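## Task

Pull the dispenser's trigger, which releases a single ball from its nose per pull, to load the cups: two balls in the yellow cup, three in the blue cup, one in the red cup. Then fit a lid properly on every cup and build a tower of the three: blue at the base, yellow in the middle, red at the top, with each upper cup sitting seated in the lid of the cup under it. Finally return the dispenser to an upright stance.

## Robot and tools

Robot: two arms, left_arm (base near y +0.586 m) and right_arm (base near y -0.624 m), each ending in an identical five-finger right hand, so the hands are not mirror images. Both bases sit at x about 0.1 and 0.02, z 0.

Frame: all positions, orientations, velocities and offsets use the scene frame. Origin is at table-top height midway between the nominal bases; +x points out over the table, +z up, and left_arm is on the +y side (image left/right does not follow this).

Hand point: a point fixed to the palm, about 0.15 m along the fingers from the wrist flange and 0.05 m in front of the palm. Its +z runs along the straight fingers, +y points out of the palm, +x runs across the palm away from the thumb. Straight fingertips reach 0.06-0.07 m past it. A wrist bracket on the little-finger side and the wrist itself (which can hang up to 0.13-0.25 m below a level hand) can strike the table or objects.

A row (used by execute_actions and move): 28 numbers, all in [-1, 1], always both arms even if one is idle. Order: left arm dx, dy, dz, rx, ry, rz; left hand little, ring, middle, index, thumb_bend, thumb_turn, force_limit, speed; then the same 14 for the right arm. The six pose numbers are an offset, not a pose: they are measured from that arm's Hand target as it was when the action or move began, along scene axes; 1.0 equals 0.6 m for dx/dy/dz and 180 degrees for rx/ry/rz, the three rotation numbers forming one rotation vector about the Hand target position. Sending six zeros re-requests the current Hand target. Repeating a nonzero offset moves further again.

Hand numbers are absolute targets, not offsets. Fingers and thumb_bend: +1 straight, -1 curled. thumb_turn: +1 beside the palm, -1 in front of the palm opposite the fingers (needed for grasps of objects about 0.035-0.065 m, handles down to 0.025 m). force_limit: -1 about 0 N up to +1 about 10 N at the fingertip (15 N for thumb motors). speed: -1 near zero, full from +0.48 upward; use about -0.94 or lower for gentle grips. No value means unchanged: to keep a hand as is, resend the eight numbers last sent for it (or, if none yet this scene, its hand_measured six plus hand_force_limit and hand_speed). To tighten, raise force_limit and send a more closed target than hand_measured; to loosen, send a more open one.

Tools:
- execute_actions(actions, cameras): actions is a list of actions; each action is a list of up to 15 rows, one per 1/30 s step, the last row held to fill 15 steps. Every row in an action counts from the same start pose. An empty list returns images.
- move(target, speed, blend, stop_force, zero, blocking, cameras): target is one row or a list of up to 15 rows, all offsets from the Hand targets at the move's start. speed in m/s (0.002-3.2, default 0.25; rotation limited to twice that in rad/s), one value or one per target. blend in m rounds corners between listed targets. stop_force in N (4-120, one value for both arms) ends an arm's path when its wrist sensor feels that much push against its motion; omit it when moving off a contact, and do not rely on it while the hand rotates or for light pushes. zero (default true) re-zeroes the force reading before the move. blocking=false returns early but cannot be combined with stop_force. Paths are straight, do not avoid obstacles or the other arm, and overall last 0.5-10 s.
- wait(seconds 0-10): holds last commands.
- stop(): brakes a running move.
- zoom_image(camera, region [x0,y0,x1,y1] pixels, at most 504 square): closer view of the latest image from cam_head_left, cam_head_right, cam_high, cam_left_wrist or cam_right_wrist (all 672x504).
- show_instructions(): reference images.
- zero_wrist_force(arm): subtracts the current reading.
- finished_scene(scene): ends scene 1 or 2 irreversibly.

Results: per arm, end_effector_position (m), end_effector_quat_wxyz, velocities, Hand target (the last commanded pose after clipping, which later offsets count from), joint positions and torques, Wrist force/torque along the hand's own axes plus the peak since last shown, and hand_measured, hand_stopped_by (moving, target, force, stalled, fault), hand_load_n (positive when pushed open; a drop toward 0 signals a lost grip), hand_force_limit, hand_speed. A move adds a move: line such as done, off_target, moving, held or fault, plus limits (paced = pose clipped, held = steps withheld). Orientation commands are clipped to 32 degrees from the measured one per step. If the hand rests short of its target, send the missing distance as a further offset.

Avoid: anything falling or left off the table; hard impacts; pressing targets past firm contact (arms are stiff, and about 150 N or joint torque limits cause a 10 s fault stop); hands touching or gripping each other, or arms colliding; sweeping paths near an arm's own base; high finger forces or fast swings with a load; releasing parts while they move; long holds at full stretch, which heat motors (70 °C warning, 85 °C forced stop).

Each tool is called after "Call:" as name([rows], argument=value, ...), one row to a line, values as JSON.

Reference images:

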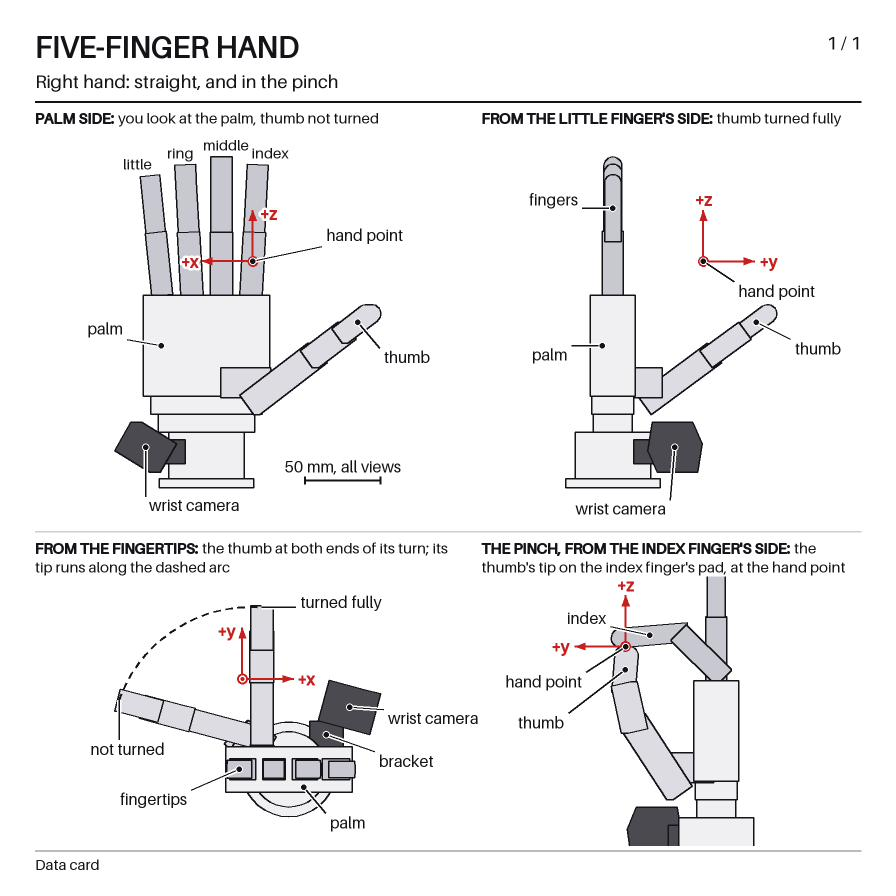

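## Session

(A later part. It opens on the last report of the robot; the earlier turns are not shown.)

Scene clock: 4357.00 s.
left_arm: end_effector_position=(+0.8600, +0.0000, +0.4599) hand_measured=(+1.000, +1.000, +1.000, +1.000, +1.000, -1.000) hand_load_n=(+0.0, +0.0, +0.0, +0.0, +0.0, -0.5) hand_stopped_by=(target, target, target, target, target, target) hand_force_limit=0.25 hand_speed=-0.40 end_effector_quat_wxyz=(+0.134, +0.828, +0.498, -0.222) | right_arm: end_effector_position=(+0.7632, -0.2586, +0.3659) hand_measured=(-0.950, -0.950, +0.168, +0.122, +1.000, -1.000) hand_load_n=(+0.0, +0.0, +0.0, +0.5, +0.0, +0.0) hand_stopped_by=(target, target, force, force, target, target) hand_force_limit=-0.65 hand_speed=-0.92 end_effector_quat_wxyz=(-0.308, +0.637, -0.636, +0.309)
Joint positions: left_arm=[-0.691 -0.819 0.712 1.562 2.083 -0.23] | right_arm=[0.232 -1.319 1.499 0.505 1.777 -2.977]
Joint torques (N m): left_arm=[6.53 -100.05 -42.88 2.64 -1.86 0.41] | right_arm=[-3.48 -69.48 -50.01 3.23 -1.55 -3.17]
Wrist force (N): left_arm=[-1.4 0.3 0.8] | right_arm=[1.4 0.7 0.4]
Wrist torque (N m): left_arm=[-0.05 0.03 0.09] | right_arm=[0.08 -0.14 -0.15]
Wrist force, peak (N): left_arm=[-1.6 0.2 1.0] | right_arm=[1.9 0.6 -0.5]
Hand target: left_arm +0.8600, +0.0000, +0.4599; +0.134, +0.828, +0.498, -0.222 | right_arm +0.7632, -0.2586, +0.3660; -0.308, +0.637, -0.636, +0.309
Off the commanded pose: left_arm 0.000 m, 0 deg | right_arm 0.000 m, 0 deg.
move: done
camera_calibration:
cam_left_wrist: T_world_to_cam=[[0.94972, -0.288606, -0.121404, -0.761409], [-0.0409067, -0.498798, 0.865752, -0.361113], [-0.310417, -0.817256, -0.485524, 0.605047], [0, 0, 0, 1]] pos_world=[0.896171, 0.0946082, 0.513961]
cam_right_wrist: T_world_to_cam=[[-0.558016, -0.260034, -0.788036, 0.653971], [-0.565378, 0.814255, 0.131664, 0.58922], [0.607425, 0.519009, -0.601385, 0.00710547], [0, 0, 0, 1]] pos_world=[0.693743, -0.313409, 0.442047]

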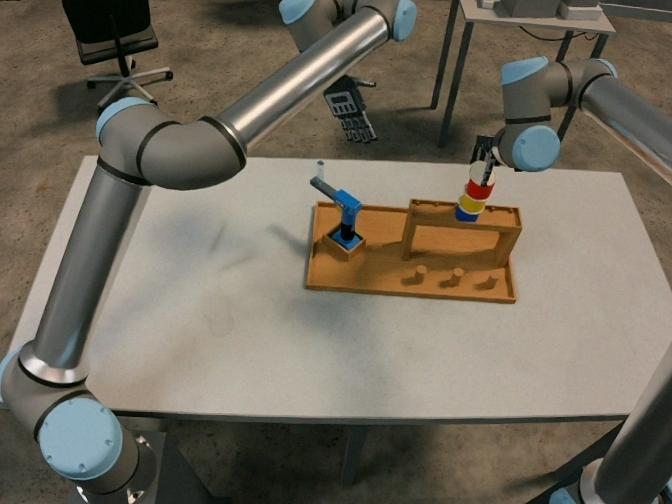

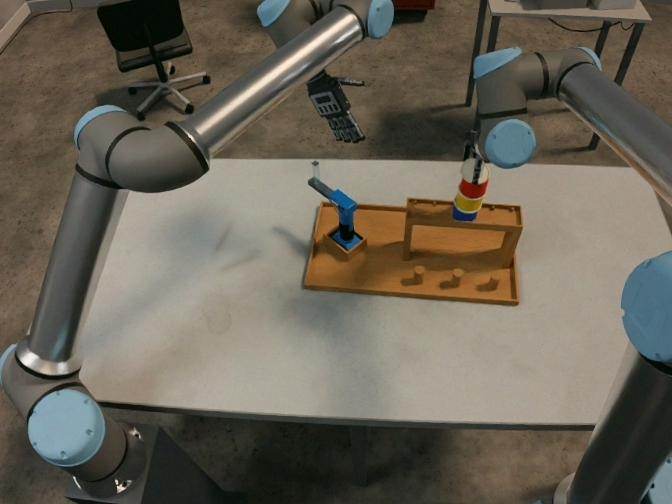

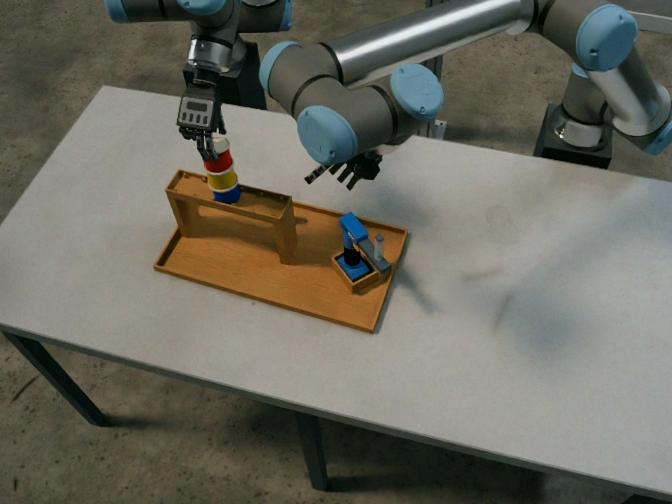

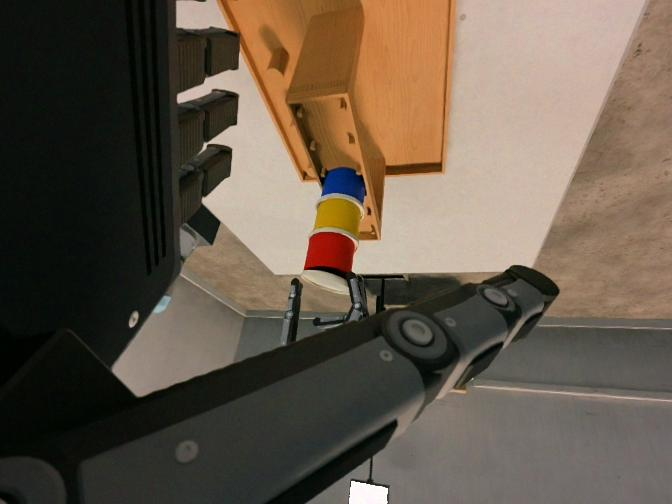

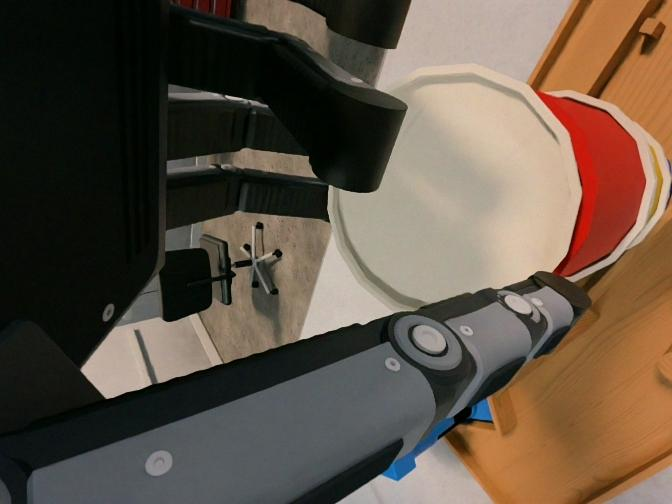

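Call:
move(target=[0,0,0,0,0,0,1,1,1,1,1,-1,0.25,-0.4,0,0,-0.0142,0,0,0,-0.95,-0.95,0.1,0.05,1,-1,-0.65,-0.92], speed=0.008, stop_force=4, cameras=["cam_left_wrist","cam_right_wrist","cam_head_left"])

Call:
zoom_image(camera="cam_left_wrist", region=[280, 170, 400, 320])

Call:
zoom_image(camera="cam_right_wrist", region=[320, 60, 672, 340])

Scene clock: 4463.17 s.
left_arm: end_effector_position=(+0.8600, +0.0000, +0.4599) hand_measured=(+1.000, +1.000, +1.000, +1.000, +1.000, -1.000) hand_load_n=(+0.0, +0.0, +0.0, +0.0, +0.0, +0.0) hand_stopped_by=(target, target, target, target, target, target) hand_force_limit=0.25 hand_speed=-0.40 end_effector_quat_wxyz=(+0.134, +0.828, +0.498, -0.222) | right_arm: end_effector_position=(+0.7632, -0.2586, +0.3575) hand_measured=(-0.950, -0.950, +0.168, +0.122, +1.000, -1.000) hand_load_n=(+0.5, +0.0, +0.0, +0.0, +0.0, +0.0) hand_stopped_by=(target, target, force, force, target, target) hand_force_limit=-0.65 hand_speed=-0.92 end_effector_quat_wxyz=(-0.308, +0.637, -0.636, +0.309)
Joint positions: left_arm=[-0.691 -0.819 0.712 1.562 2.083 -0.23] | right_arm=[0.232 -1.316 1.511 0.491 1.777 -2.977]
Joint torques (N m): left_arm=[4.32 -99.97 -43.79 3.17 -1.5 0.61] | right_arm=[-4.93 -51.33 -35.76 -1.84 -0.68 -3.08]
Wrist force (N): left_arm=[-1.5 0.3 0.8] | right_arm=[1.3 0.2 -0.3]
Wrist torque (N m): left_arm=[-0.05 0.03 0.09] | right_arm=[0.02 -0.10 -0.17]
Wrist force, peak (N): left_arm=[-1.5 0.1 1.1] | right_arm=[1.6 1.1 -0.1]
Hand target: left_arm +0.8600, +0.0000, +0.4599; +0.134, +0.828, +0.498, -0.222 | right_arm +0.7632, -0.2586, +0.3575; -0.308, +0.637, -0.636, +0.309
Off the commanded pose: left_arm 0.000 m, 0 deg | right_arm 0.000 m, 0 deg.
move: done
camera_calibration:
cam_left_wrist: T_world_to_cam=[[0.94972, -0.288606, -0.121404, -0.761409], [-0.0409067, -0.498798, 0.865752, -0.361113], [-0.310417, -0.817256, -0.485524, 0.605047], [0, 0, 0, 1]] pos_world=[0.896171, 0.0946082, 0.513961]
cam_right_wrist: T_world_to_cam=[[-0.558064, -0.260075, -0.787989, 0.647352], [-0.56537, 0.814262, 0.131657, 0.590326], [0.607389, 0.518978, -0.601449, 0.00209656], [0, 0, 0, 1]] pos_world=[0.693743, -0.313409, 0.433647]
Images, in order (width x height): cam_head_left 672x504, cam_left_wrist 672x504, cam_right_wrist 672x504.

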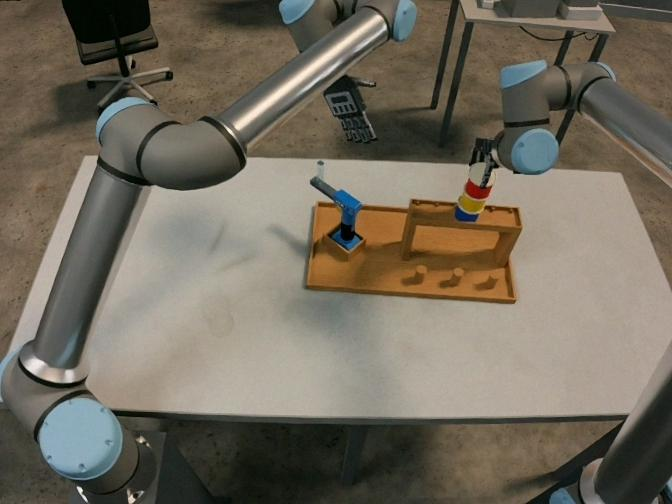

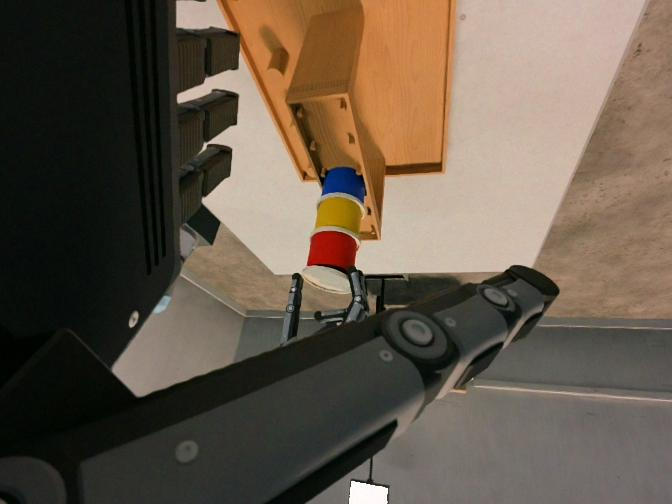

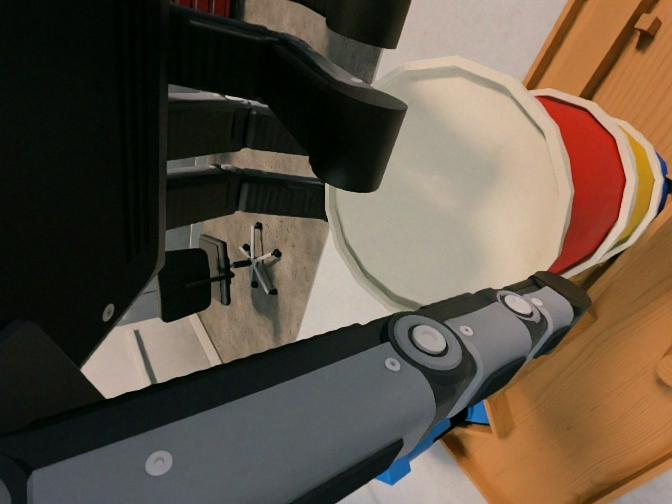

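Scaled by 3.360 from the camera's 672x504 image, which has a finer 960x720 frame.

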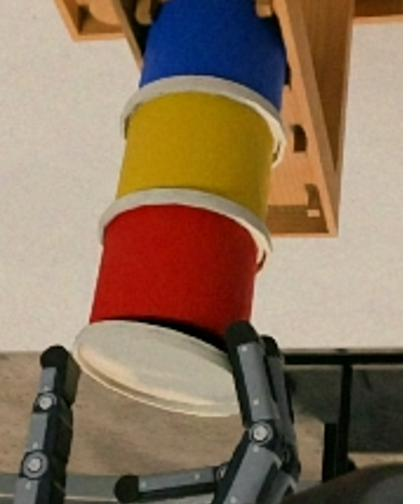

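Scaled by 1.432 from the camera's 672x504 image, which has a finer 960x720 frame.

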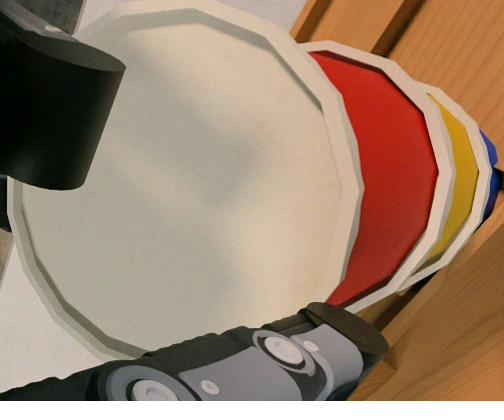

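Call:
execute_actions([
  [[0,0,0,0,0,0,1,1,1,1,1,-1,0.25,-0.4,0,0,0,0,0,0,-0.95,-0.95,0.35,0.35,1,-1,-0.4,-0.92]],
  [[0,0,0,0,0,0,1,1,1,1,1,-1,0.25,-0.4,0,0,0,0,0,0,-0.95,-0.95,0.35,0.35,1,-1,-0.4,-0.92]],
  [[0,0,0,0,0,0,1,1,1,1,1,-1,0.25,-0.4,0,0,0,0,0,0,-0.95,-0.95,0.35,0.35,1,-1,-0.4,-0.92]],
  [[0,0,0,0,0,0,1,1,1,1,1,-1,0.25,-0.4,0,0,0,0,0,0,-0.95,-0.95,0.35,0.35,1,-1,-0.4,-0.92]],
], cameras=["all"])

Call:
zoom_image(camera="cam_left_wrist", region=[280, 170, 400, 320])

Call:
zoom_image(camera="cam_right_wrist", region=[320, 60, 672, 340])

Call:
zoom_image(camera="cam_head_left", region=[450, 150, 510, 210])

Call:
zoom_image(camera="cam_high", region=[190, 120, 250, 180])

Scene clock: 4477.97 s.
left_arm: end_effector_position=(+0.8600, +0.0000, +0.4599) hand_measured=(+1.000, +1.000, +1.000, +1.000, +1.000, -1.000) hand_load_n=(+0.0, +0.0, +0.0, +0.0, +0.0, +0.0) hand_stopped_by=(target, target, target, target, target, target) hand_force_limit=0.25 hand_speed=-0.40 end_effector_quat_wxyz=(+0.134, +0.828, +0.498, -0.222) | right_arm: end_effector_position=(+0.7632, -0.2586, +0.3575) hand_measured=(-0.950, -0.950, +0.350, +0.350, +1.000, -1.000) hand_load_n=(+0.0, +0.0, +0.0, +0.0, +0.0, +0.0) hand_stopped_by=(target, target, target, target, target, target) hand_force_limit=-0.40 hand_speed=-0.92 end_effector_quat_wxyz=(-0.308, +0.637, -0.636, +0.309)
Joint positions: left_arm=[-0.691 -0.819 0.712 1.562 2.083 -0.23] | right_arm=[0.232 -1.316 1.511 0.491 1.777 -2.977]
Joint torques (N m): left_arm=[4.83 -101.22 -42.83 3.02 -1.66 0.71] | right_arm=[1.81 -55.13 -38.23 -1.09 1.6 -3.19]
Wrist force (N): left_arm=[-1.4 0.1 0.7] | right_arm=[1.7 0.6 -0.4]
Wrist torque (N m): left_arm=[-0.07 0.03 0.09] | right_arm=[0.09 -0.14 -0.13]
Wrist force, peak (N): left_arm=[-1.6 0.4 0.9] | right_arm=[2.0 0.9 -0.5]
Hand target: left_arm +0.8600, +0.0000, +0.4599; +0.134, +0.828, +0.498, -0.222 | right_arm +0.7632, -0.2586, +0.3575; -0.308, +0.637, -0.636, +0.309
Off the commanded pose: left_arm 0.000 m, 0 deg | right_arm 0.000 m, 0 deg.
camera_calibration:
cam_left_wrist: T_world_to_cam=[[0.94972, -0.288606, -0.121404, -0.761409], [-0.0409067, -0.498798, 0.865752, -0.361113], [-0.310417, -0.817256, -0.485524, 0.605047], [0, 0, 0, 1]] pos_world=[0.896171, 0.0946082, 0.513961]
cam_right_wrist: T_world_to_cam=[[-0.558064, -0.260075, -0.787989, 0.647352], [-0.56537, 0.814262, 0.131657, 0.590326], [0.607389, 0.518978, -0.601449, 0.00209656], [0, 0, 0, 1]] pos_world=[0.693743, -0.313409, 0.433647]

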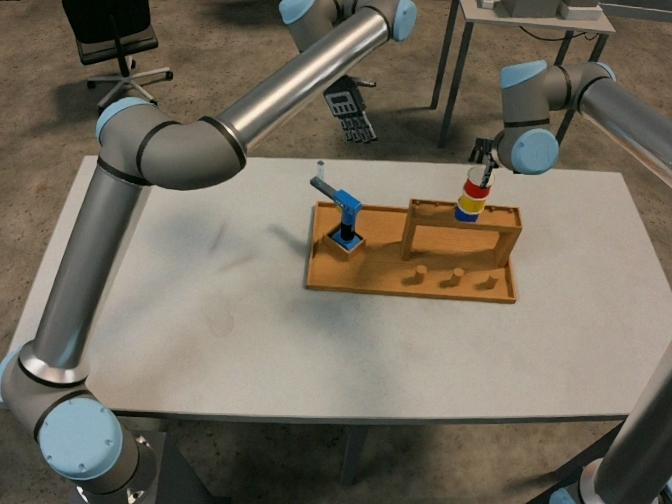

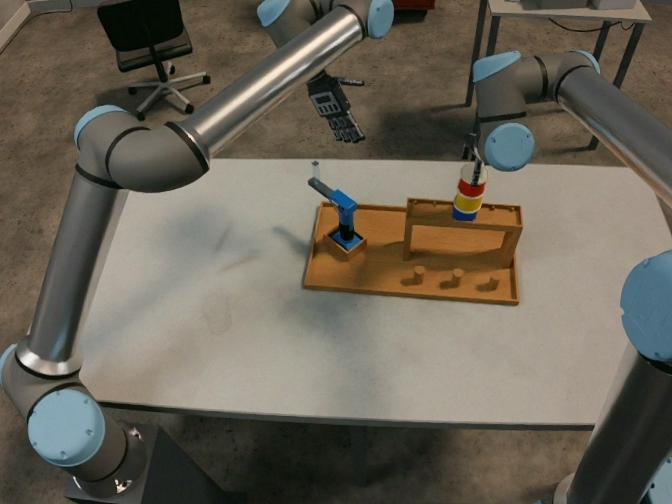

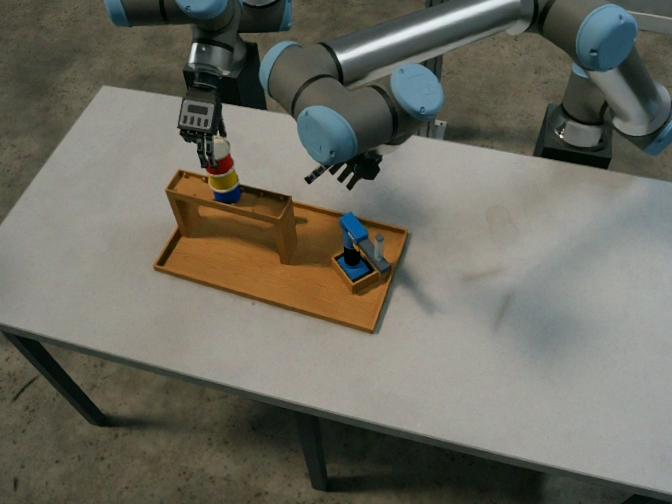

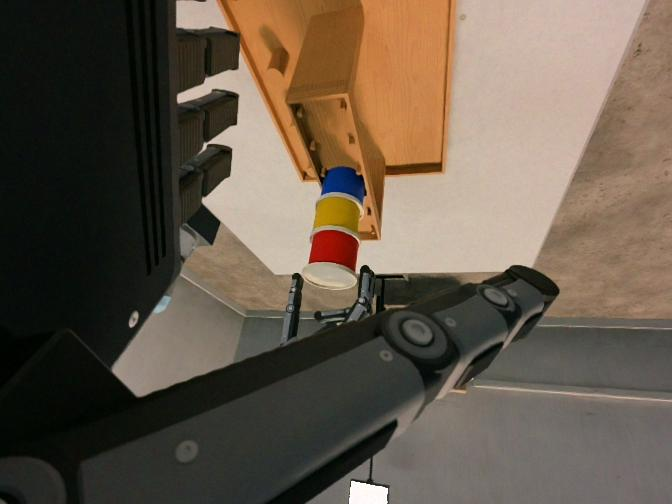

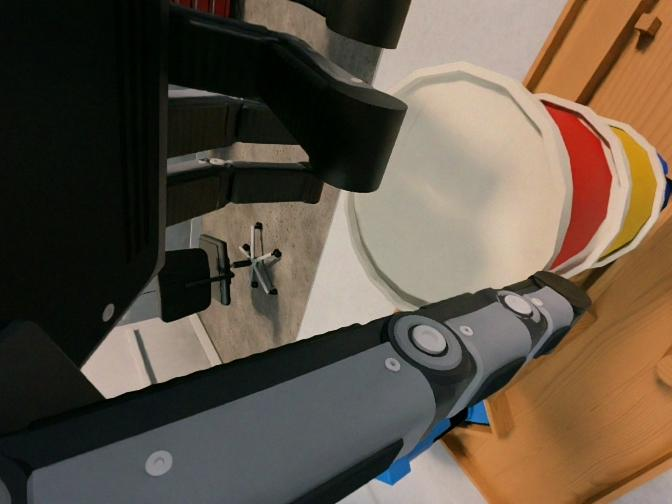

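Scaled by 3.360 from the camera's 672x504 image, which has a finer 960x720 frame.

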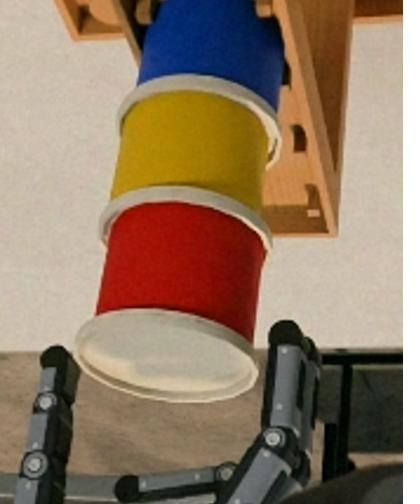

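Scaled by 1.432 from the camera's 672x504 image, which has a finer 960x720 frame.

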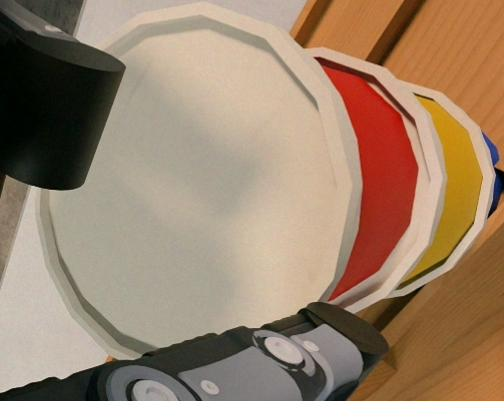

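Scaled by 8.400 from the camera's 672x504 image, which has a finer 960x720 frame.

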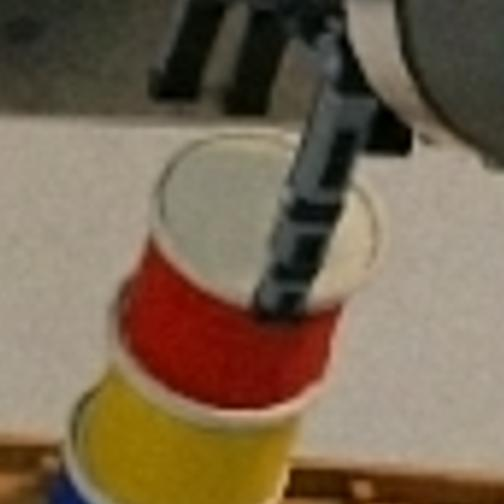

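Scaled by 8.400 from the camera's 672x504 image, which has a finer 960x720 frame.

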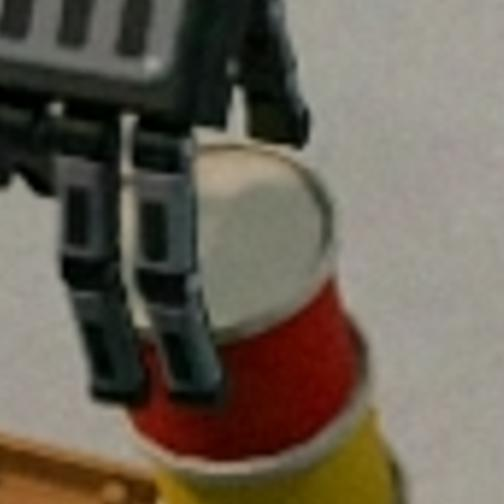

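Call:
execute_actions([
  [[0,0,0,0,0,0,1,1,1,1,1,-1,0.25,-0.4,0,0,0,0,0,0,-0.95,-0.95,0.6,0.6,1,-1,-0.4,-0.85]],
  [[0,0,0,0,0,0,1,1,1,1,1,-1,0.25,-0.4,0,0,0,0,0,0,-0.95,-0.95,0.6,0.6,1,-1,-0.4,-0.85]],
])

Call:
move([
  [0,0,0,0,0,0,1,1,1,1,1,-1,0.25,-0.4,-0.008,0,0,0,0,0,-0.95,-0.95,0.6,0.6,1,-1,-0.4,-0.85],
  [0,0,0,0,0,0,1,1,1,1,1,-1,0.25,-0.4,-0.008,0,0.05,0,0,0,-0.95,-0.95,0.6,0.6,1,-1,-0.4,-0.85],
  [0,0,0,0,0,0,1,1,1,1,1,-1,0.25,-0.4,-0.008,0,0.2,0,0,0,-0.95,-0.95,0.6,0.6,1,-1,-0.4,-0.85],
], speed=[0.01,0.03,0.12], cameras=["all"])

Call:
zoom_image(camera="cam_left_wrist", region=[280, 150, 400, 310])

Call:
zoom_image(camera="cam_right_wrist", region=[420, 60, 672, 340])

Call:
zoom_image(camera="cam_head_left", region=[440, 150, 510, 230])

Call:
zoom_image(camera="cam_head_right", region=[435, 150, 505, 230])

Call:
zoom_image(camera="cam_high", region=[185, 130, 255, 220])

Scene clock: 4491.80 s.
left_arm: end_effector_position=(+0.8600, +0.0000, +0.4599) hand_measured=(+1.000, +1.000, +1.000, +1.000, +1.000, -1.000) hand_load_n=(+0.0, +0.0, +0.0, +0.0, -0.5, +0.0) hand_stopped_by=(target, target, target, target, target, target) hand_force_limit=0.25 hand_speed=-0.40 end_effector_quat_wxyz=(+0.134, +0.828, +0.498, -0.222) | right_arm: end_effector_position=(+0.7632, -0.2586, +0.3575) hand_measured=(-0.950, -0.950, +0.600, +0.600, +1.000, -1.000) hand_load_n=(+0.0, +0.0, +0.0, +0.0, +0.0, +0.0) hand_stopped_by=(target, target, target, target, target, target) hand_force_limit=-0.40 hand_speed=-0.85 end_effector_quat_wxyz=(-0.308, +0.637, -0.636, +0.309)
Joint positions: left_arm=[-0.691 -0.819 0.712 1.562 2.083 -0.23] | right_arm=[0.232 -1.316 1.511 0.491 1.777 -2.977]
Joint torques (N m): left_arm=[2.69 -100.49 -43.13 2.39 -1.21 1.48] | right_arm=[10.34 -56.62 -41.34 -0.33 1.39 -3.2]
Wrist force (N): left_arm=[-1.3 0.3 0.9] | right_arm=[1.4 1.0 -0.1]
Wrist torque (N m): left_arm=[-0.06 0.00 0.10] | right_arm=[0.12 -0.11 -0.13]
Wrist force, peak (N): left_arm=[-1.8 0.2 1.0] | right_arm=[2.1 1.1 -0.4]
Hand target: left_arm +0.8600, +0.0000, +0.4599; +0.134, +0.828, +0.498, -0.222 | right_arm +0.7632, -0.2586, +0.3575; -0.308, +0.637, -0.636, +0.309
Off the commanded pose: left_arm 0.000 m, 0 deg | right_arm 0.000 m, 0 deg.

Scene clock: 4494.87 s.
left_arm: end_effector_position=(+0.8600, +0.0000, +0.4599) hand_measured=(+1.000, +1.000, +1.000, +1.000, +1.000, -1.000) hand_load_n=(+0.0, +0.0, +0.0, +0.0, +0.0, -0.5) hand_stopped_by=(target, target, target, target, target, target) hand_force_limit=0.25 hand_speed=-0.40 end_effector_quat_wxyz=(+0.134, +0.828, +0.498, -0.222) | right_arm: end_effector_position=(+0.7583, -0.2586, +0.4775) hand_measured=(-0.950, -0.950, +0.600, +0.600, +1.000, -1.000) hand_load_n=(+0.0, +0.5, +0.0, +0.0, +0.0, +0.0) hand_stopped_by=(target, target, target, target, target, target) hand_force_limit=-0.40 hand_speed=-0.85 end_effector_quat_wxyz=(-0.308, +0.637, -0.636, +0.309)
Joint positions: left_arm=[-0.691 -0.819 0.712 1.562 2.083 -0.23] | right_arm=[0.234 -1.341 1.332 0.696 1.779 -2.976]
Joint torques (N m): left_arm=[5.82 -101.21 -43.38 2.57 -1.89 1.16] | right_arm=[4.21 -49.54 -49.44 4.07 0.79 -3.07]
Wrist force (N): left_arm=[-1.3 0.1 0.8] | right_arm=[1.6 1.0 -0.1]
Wrist torque (N m): left_arm=[-0.08 0.00 0.10] | right_arm=[0.10 -0.16 -0.13]
Wrist force, peak (N): left_arm=[-1.5 0.5 1.0] | right_arm=[1.4 1.8 0.3]
Hand target: left_arm +0.8600, +0.0000, +0.4599; +0.134, +0.828, +0.498, -0.222 | right_arm +0.7584, -0.2586, +0.4775; -0.308, +0.637, -0.636, +0.309
Off the commanded pose: left_arm 0.000 m, 0 deg | right_arm 0.000 m, 0 deg.
move: done
camera_calibration:
cam_left_wrist: T_world_to_cam=[[0.94972, -0.288606, -0.121404, -0.761409], [-0.0409067, -0.498798, 0.865752, -0.361113], [-0.310417, -0.817256, -0.485524, 0.605047], [0, 0, 0, 1]] pos_world=[0.896171, 0.0946082, 0.513961]
cam_right_wrist: T_world_to_cam=[[-0.557984, -0.26008, -0.788043, 0.739127], [-0.56541, 0.814241, 0.13162, 0.571868], [0.607425, 0.519009, -0.601385, 0.0770758], [0, 0, 0, 1]] pos_world=[0.688943, -0.313409, 0.553547]

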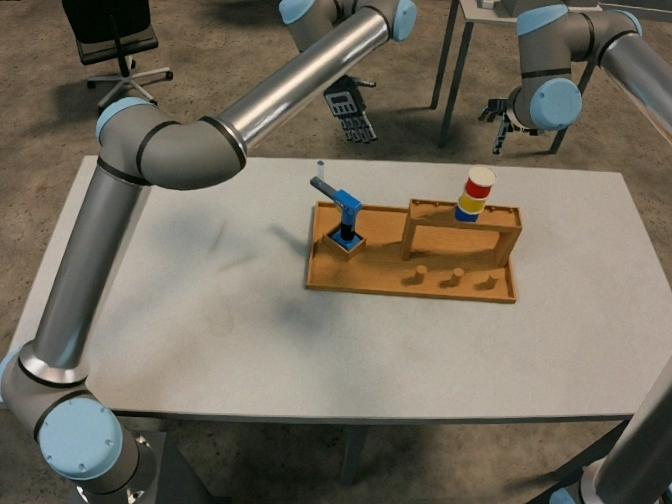

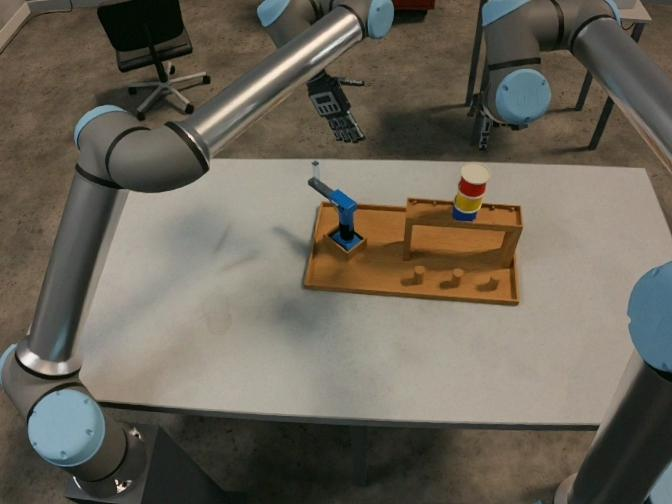

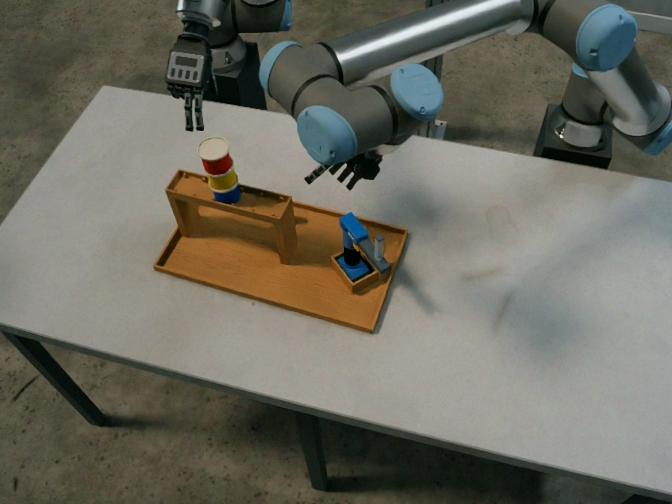

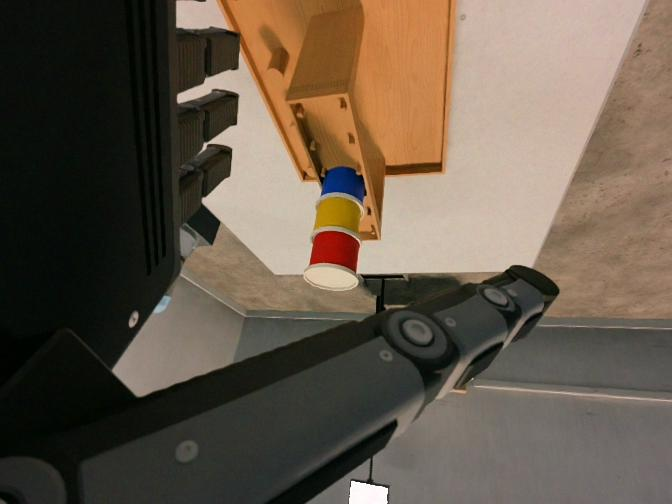

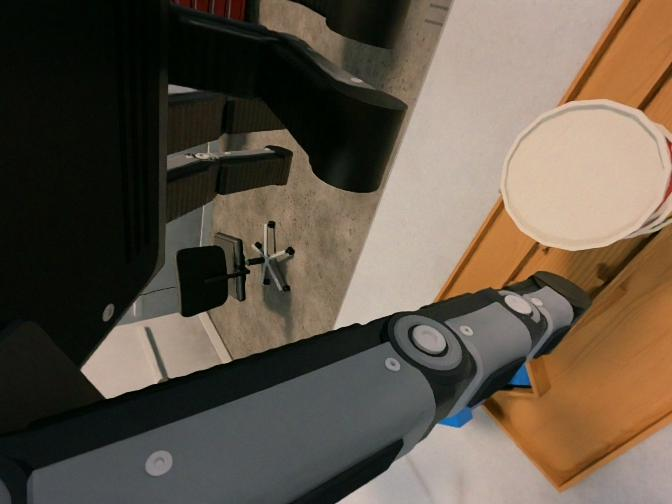

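Scaled by 3.150 from the camera's 672x504 image, which has a finer 960x720 frame.

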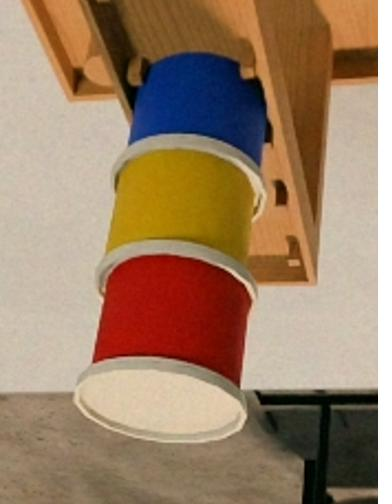

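Scaled by 1.800 from the camera's 672x504 image, which has a finer 960x720 frame.

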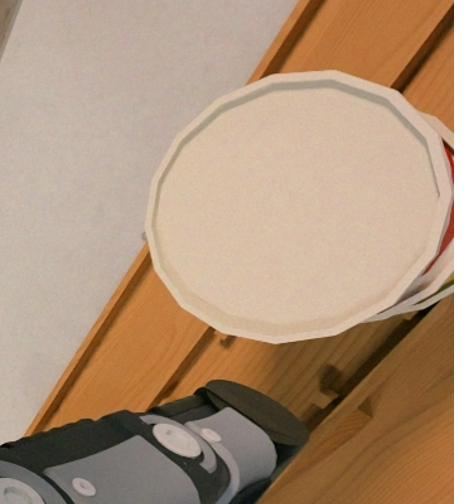

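Scaled by 6.300 from the camera's 672x504 image, which has a finer 960x720 frame.

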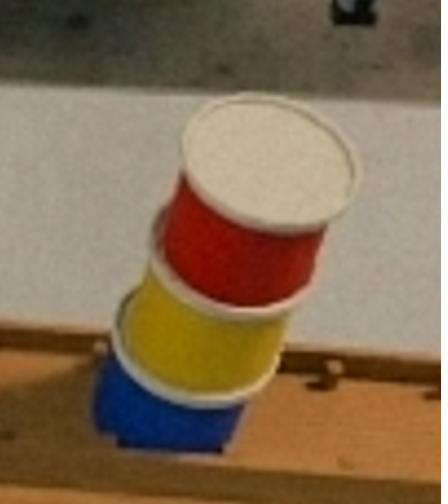

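Scaled by 6.300 from the camera's 672x504 image, which has a finer 960x720 frame.

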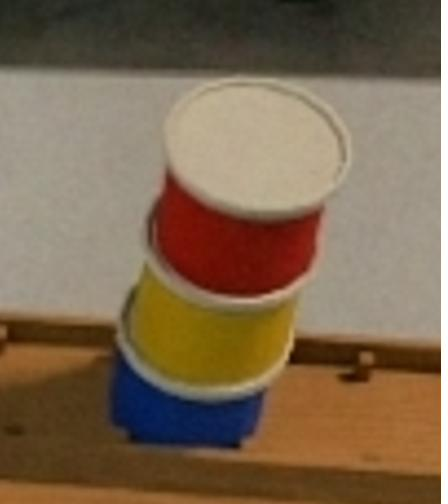

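Scaled by 5.600 from the camera's 672x504 image, which has a finer 960x720 frame.

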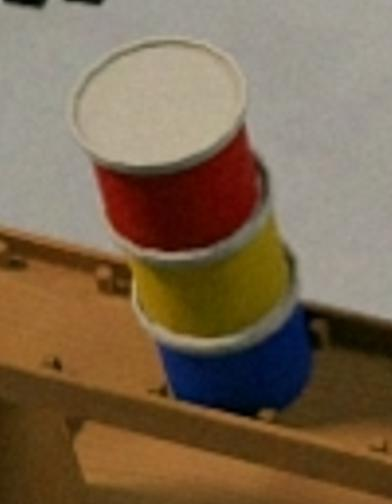

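Call:
move([
  [0,0,0,0,0,0,1,1,1,1,1,-1,0.25,-0.4,0,0,0,0,0,0,1,1,0.6,0.6,1,-1,-0.4,-0.4],
  [0,0,0,0,0,0,1,1,1,1,1,-1,0.25,-0.4,-0.264,-0.15,0.02,0,0,0,1,1,0.6,0.6,1,-1,-0.4,-0.4],
  [0,0,0,0,0,0,1,1,1,1,1,-1,0.25,-0.4,-0.264,-0.15,0.02,0,-0.2333,0,1,1,0.6,0.6,1,-1,-0.4,-0.4],
  [0,0,0,0,0,0,1,1,1,1,1,-1,0.25,-0.4,-0.2,-0.15,-0.25,0,-0.2333,0,1,1,0.6,0.6,1,-1,-0.4,-0.4],
], speed=[0.15,0.15,0.2,0.12], blend=[0,0.02,0.02,0], cameras=["all"])

Call:
zoom_image(camera="cam_right_wrist", region=[260, 150, 440, 330])

Call:
zoom_image(camera="cam_left_wrist", region=[280, 150, 400, 310])

Scene clock: 4511.83 s.
left_arm: end_effector_position=(+0.8600, +0.0000, +0.4599) hand_measured=(+1.000, +1.000, +1.000, +1.000, +1.000, -1.000) hand_load_n=(+0.0, +0.0, +0.0, +0.0, +0.0, +0.0) hand_stopped_by=(target, target, target, target, target, target) hand_force_limit=0.25 hand_speed=-0.40 end_effector_quat_wxyz=(+0.134, +0.828, +0.498, -0.222) | right_arm: end_effector_position=(+0.6383, -0.3486, +0.3276) hand_measured=(+1.000, +1.000, +0.600, +0.600, +1.000, -1.000) hand_load_n=(+0.0, +0.0, +0.0, +0.0, +0.0, +0.0) hand_stopped_by=(target, target, target, target, target, target) hand_force_limit=-0.40 hand_speed=-0.40 end_effector_quat_wxyz=(+0.515, -0.484, +0.483, -0.516)
Joint positions: left_arm=[-0.691 -0.819 0.712 1.562 2.083 -0.23] | right_arm=[0.159 -1.75 2.29 -0.605 1.762 -3.156]
Joint torques (N m): left_arm=[5.87 -102.15 -43.32 2.85 -1.86 2.07] | right_arm=[-15 -10.83 -33.64 -5.33 -2.88 0.1]
Wrist force (N): left_arm=[-1.2 0.2 0.7] | right_arm=[1.6 0.9 0.0]
Wrist torque (N m): left_arm=[-0.06 0.00 0.10] | right_arm=[0.00 -0.09 -0.07]
Wrist force, peak (N): left_arm=[-1.5 0.4 1.2] | right_arm=[2.1 1.3 -0.4]
Hand target: left_arm +0.8600, +0.0000, +0.4599; +0.134, +0.828, +0.498, -0.222 | right_arm +0.6384, -0.3486, +0.3275; +0.515, -0.484, +0.483, -0.516
Off the commanded pose: left_arm 0.000 m, 0 deg | right_arm 0.000 m, 0 deg.
move: done
camera_calibration:
cam_left_wrist: T_world_to_cam=[[0.94972, -0.288606, -0.121404, -0.761409], [-0.0409067, -0.498798, 0.865752, -0.361113], [-0.310417, -0.817256, -0.485524, 0.605047], [0, 0, 0, 1]] pos_world=[0.896171, 0.0946082, 0.513961]
cam_right_wrist: T_world_to_cam=[[0.112462, -0.259946, -0.959052, 0.158723], [-0.508288, 0.81429, -0.280313, 0.695528], [0.853812, 0.518999, -0.0405512, -0.234476], [0, 0, 0, 1]] pos_world=[0.535877, -0.403409, 0.337681]

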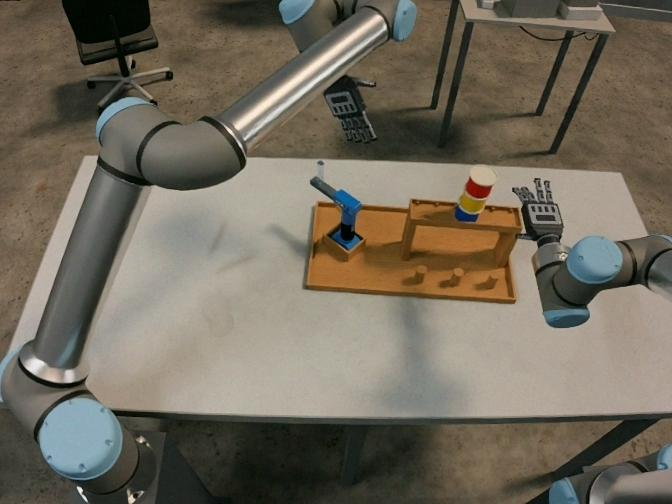

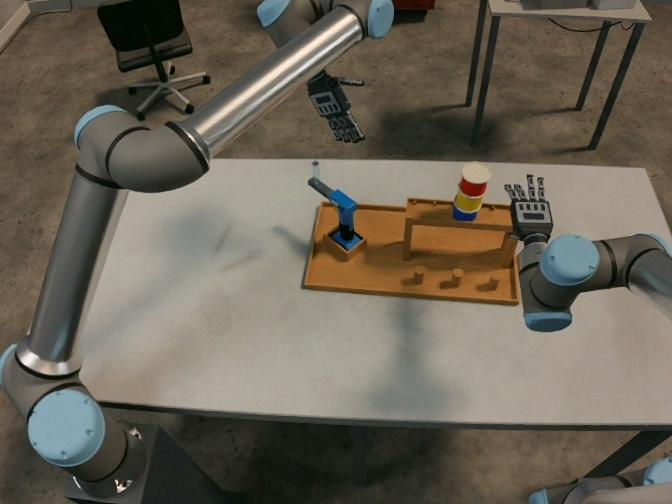

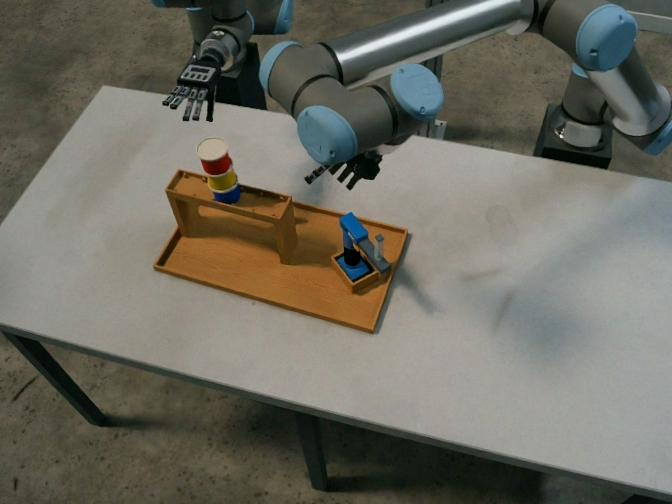

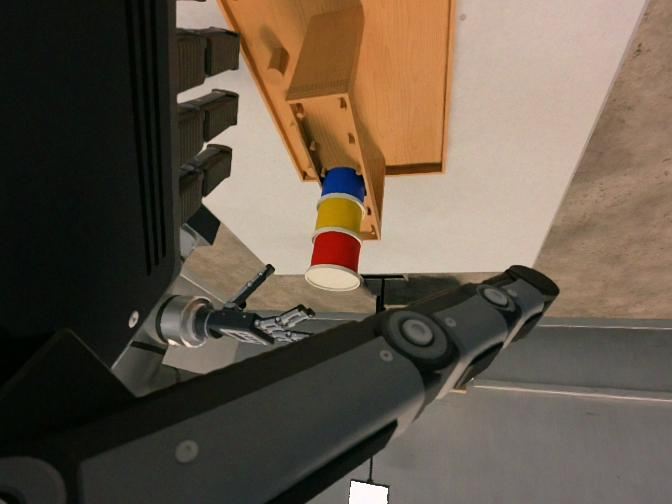

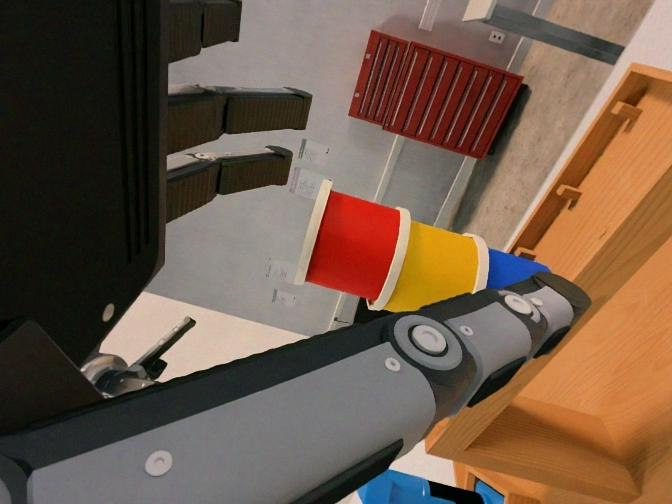

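Scaled by 2.800 from the camera's 672x504 image, which has a finer 960x720 frame.

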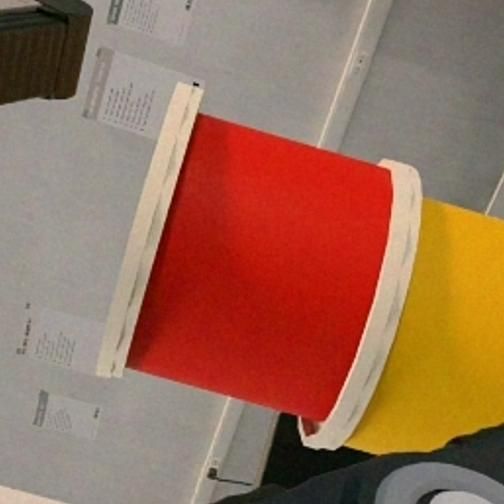

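Scaled by 3.150 from the camera's 672x504 image, which has a finer 960x720 frame.

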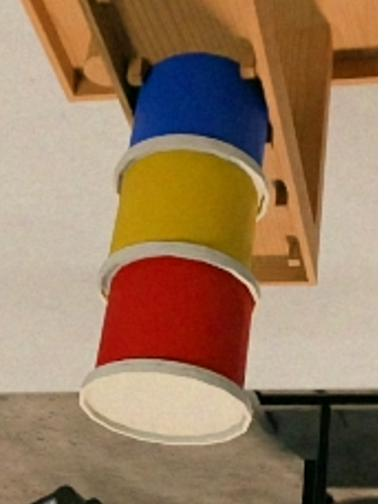

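Call:
zoom_image(camera="cam_right_wrist", region=[310, 170, 360, 230])

Call:
zoom_image(camera="cam_right_wrist", region=[285, 230, 345, 290])

Call:
zoom_image(camera="cam_right_wrist", region=[350, 200, 420, 320])

Call:
zoom_image(camera="cam_right_wrist", region=[440, 220, 560, 310])

Scaled by 8.400 from the camera's 672x504 image, which has a finer 960x720 frame.

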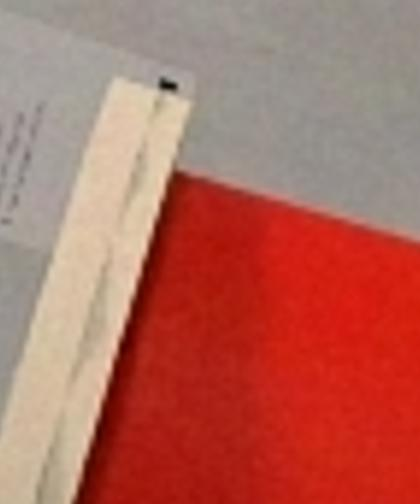

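Scaled by 8.400 from the camera's 672x504 image, which has a finer 960x720 frame.

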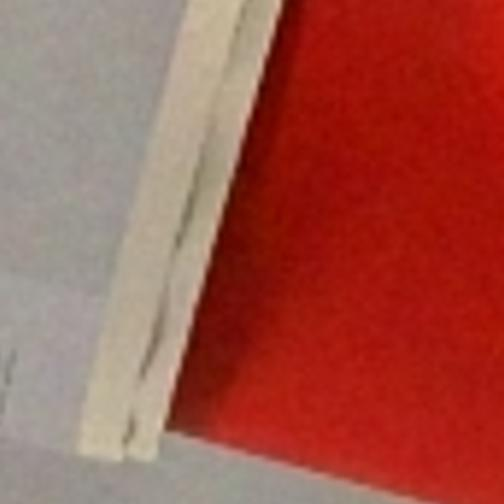

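Scaled by 4.200 from the camera's 672x504 image, which has a finer 960x720 frame.

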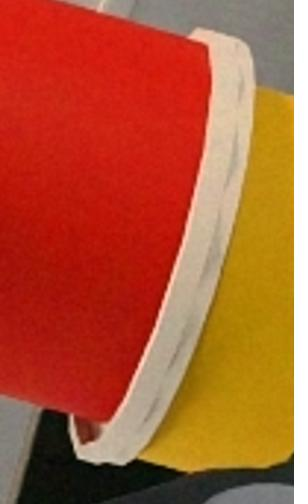

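Scaled by 4.200 from the camera's 672x504 image, which has a finer 960x720 frame.

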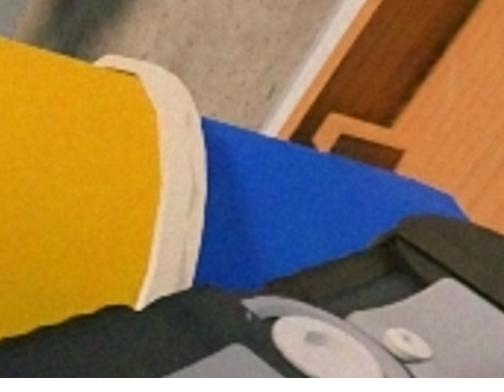

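Call:
finished_scene(scene=2)

The scene is finished: the task was done.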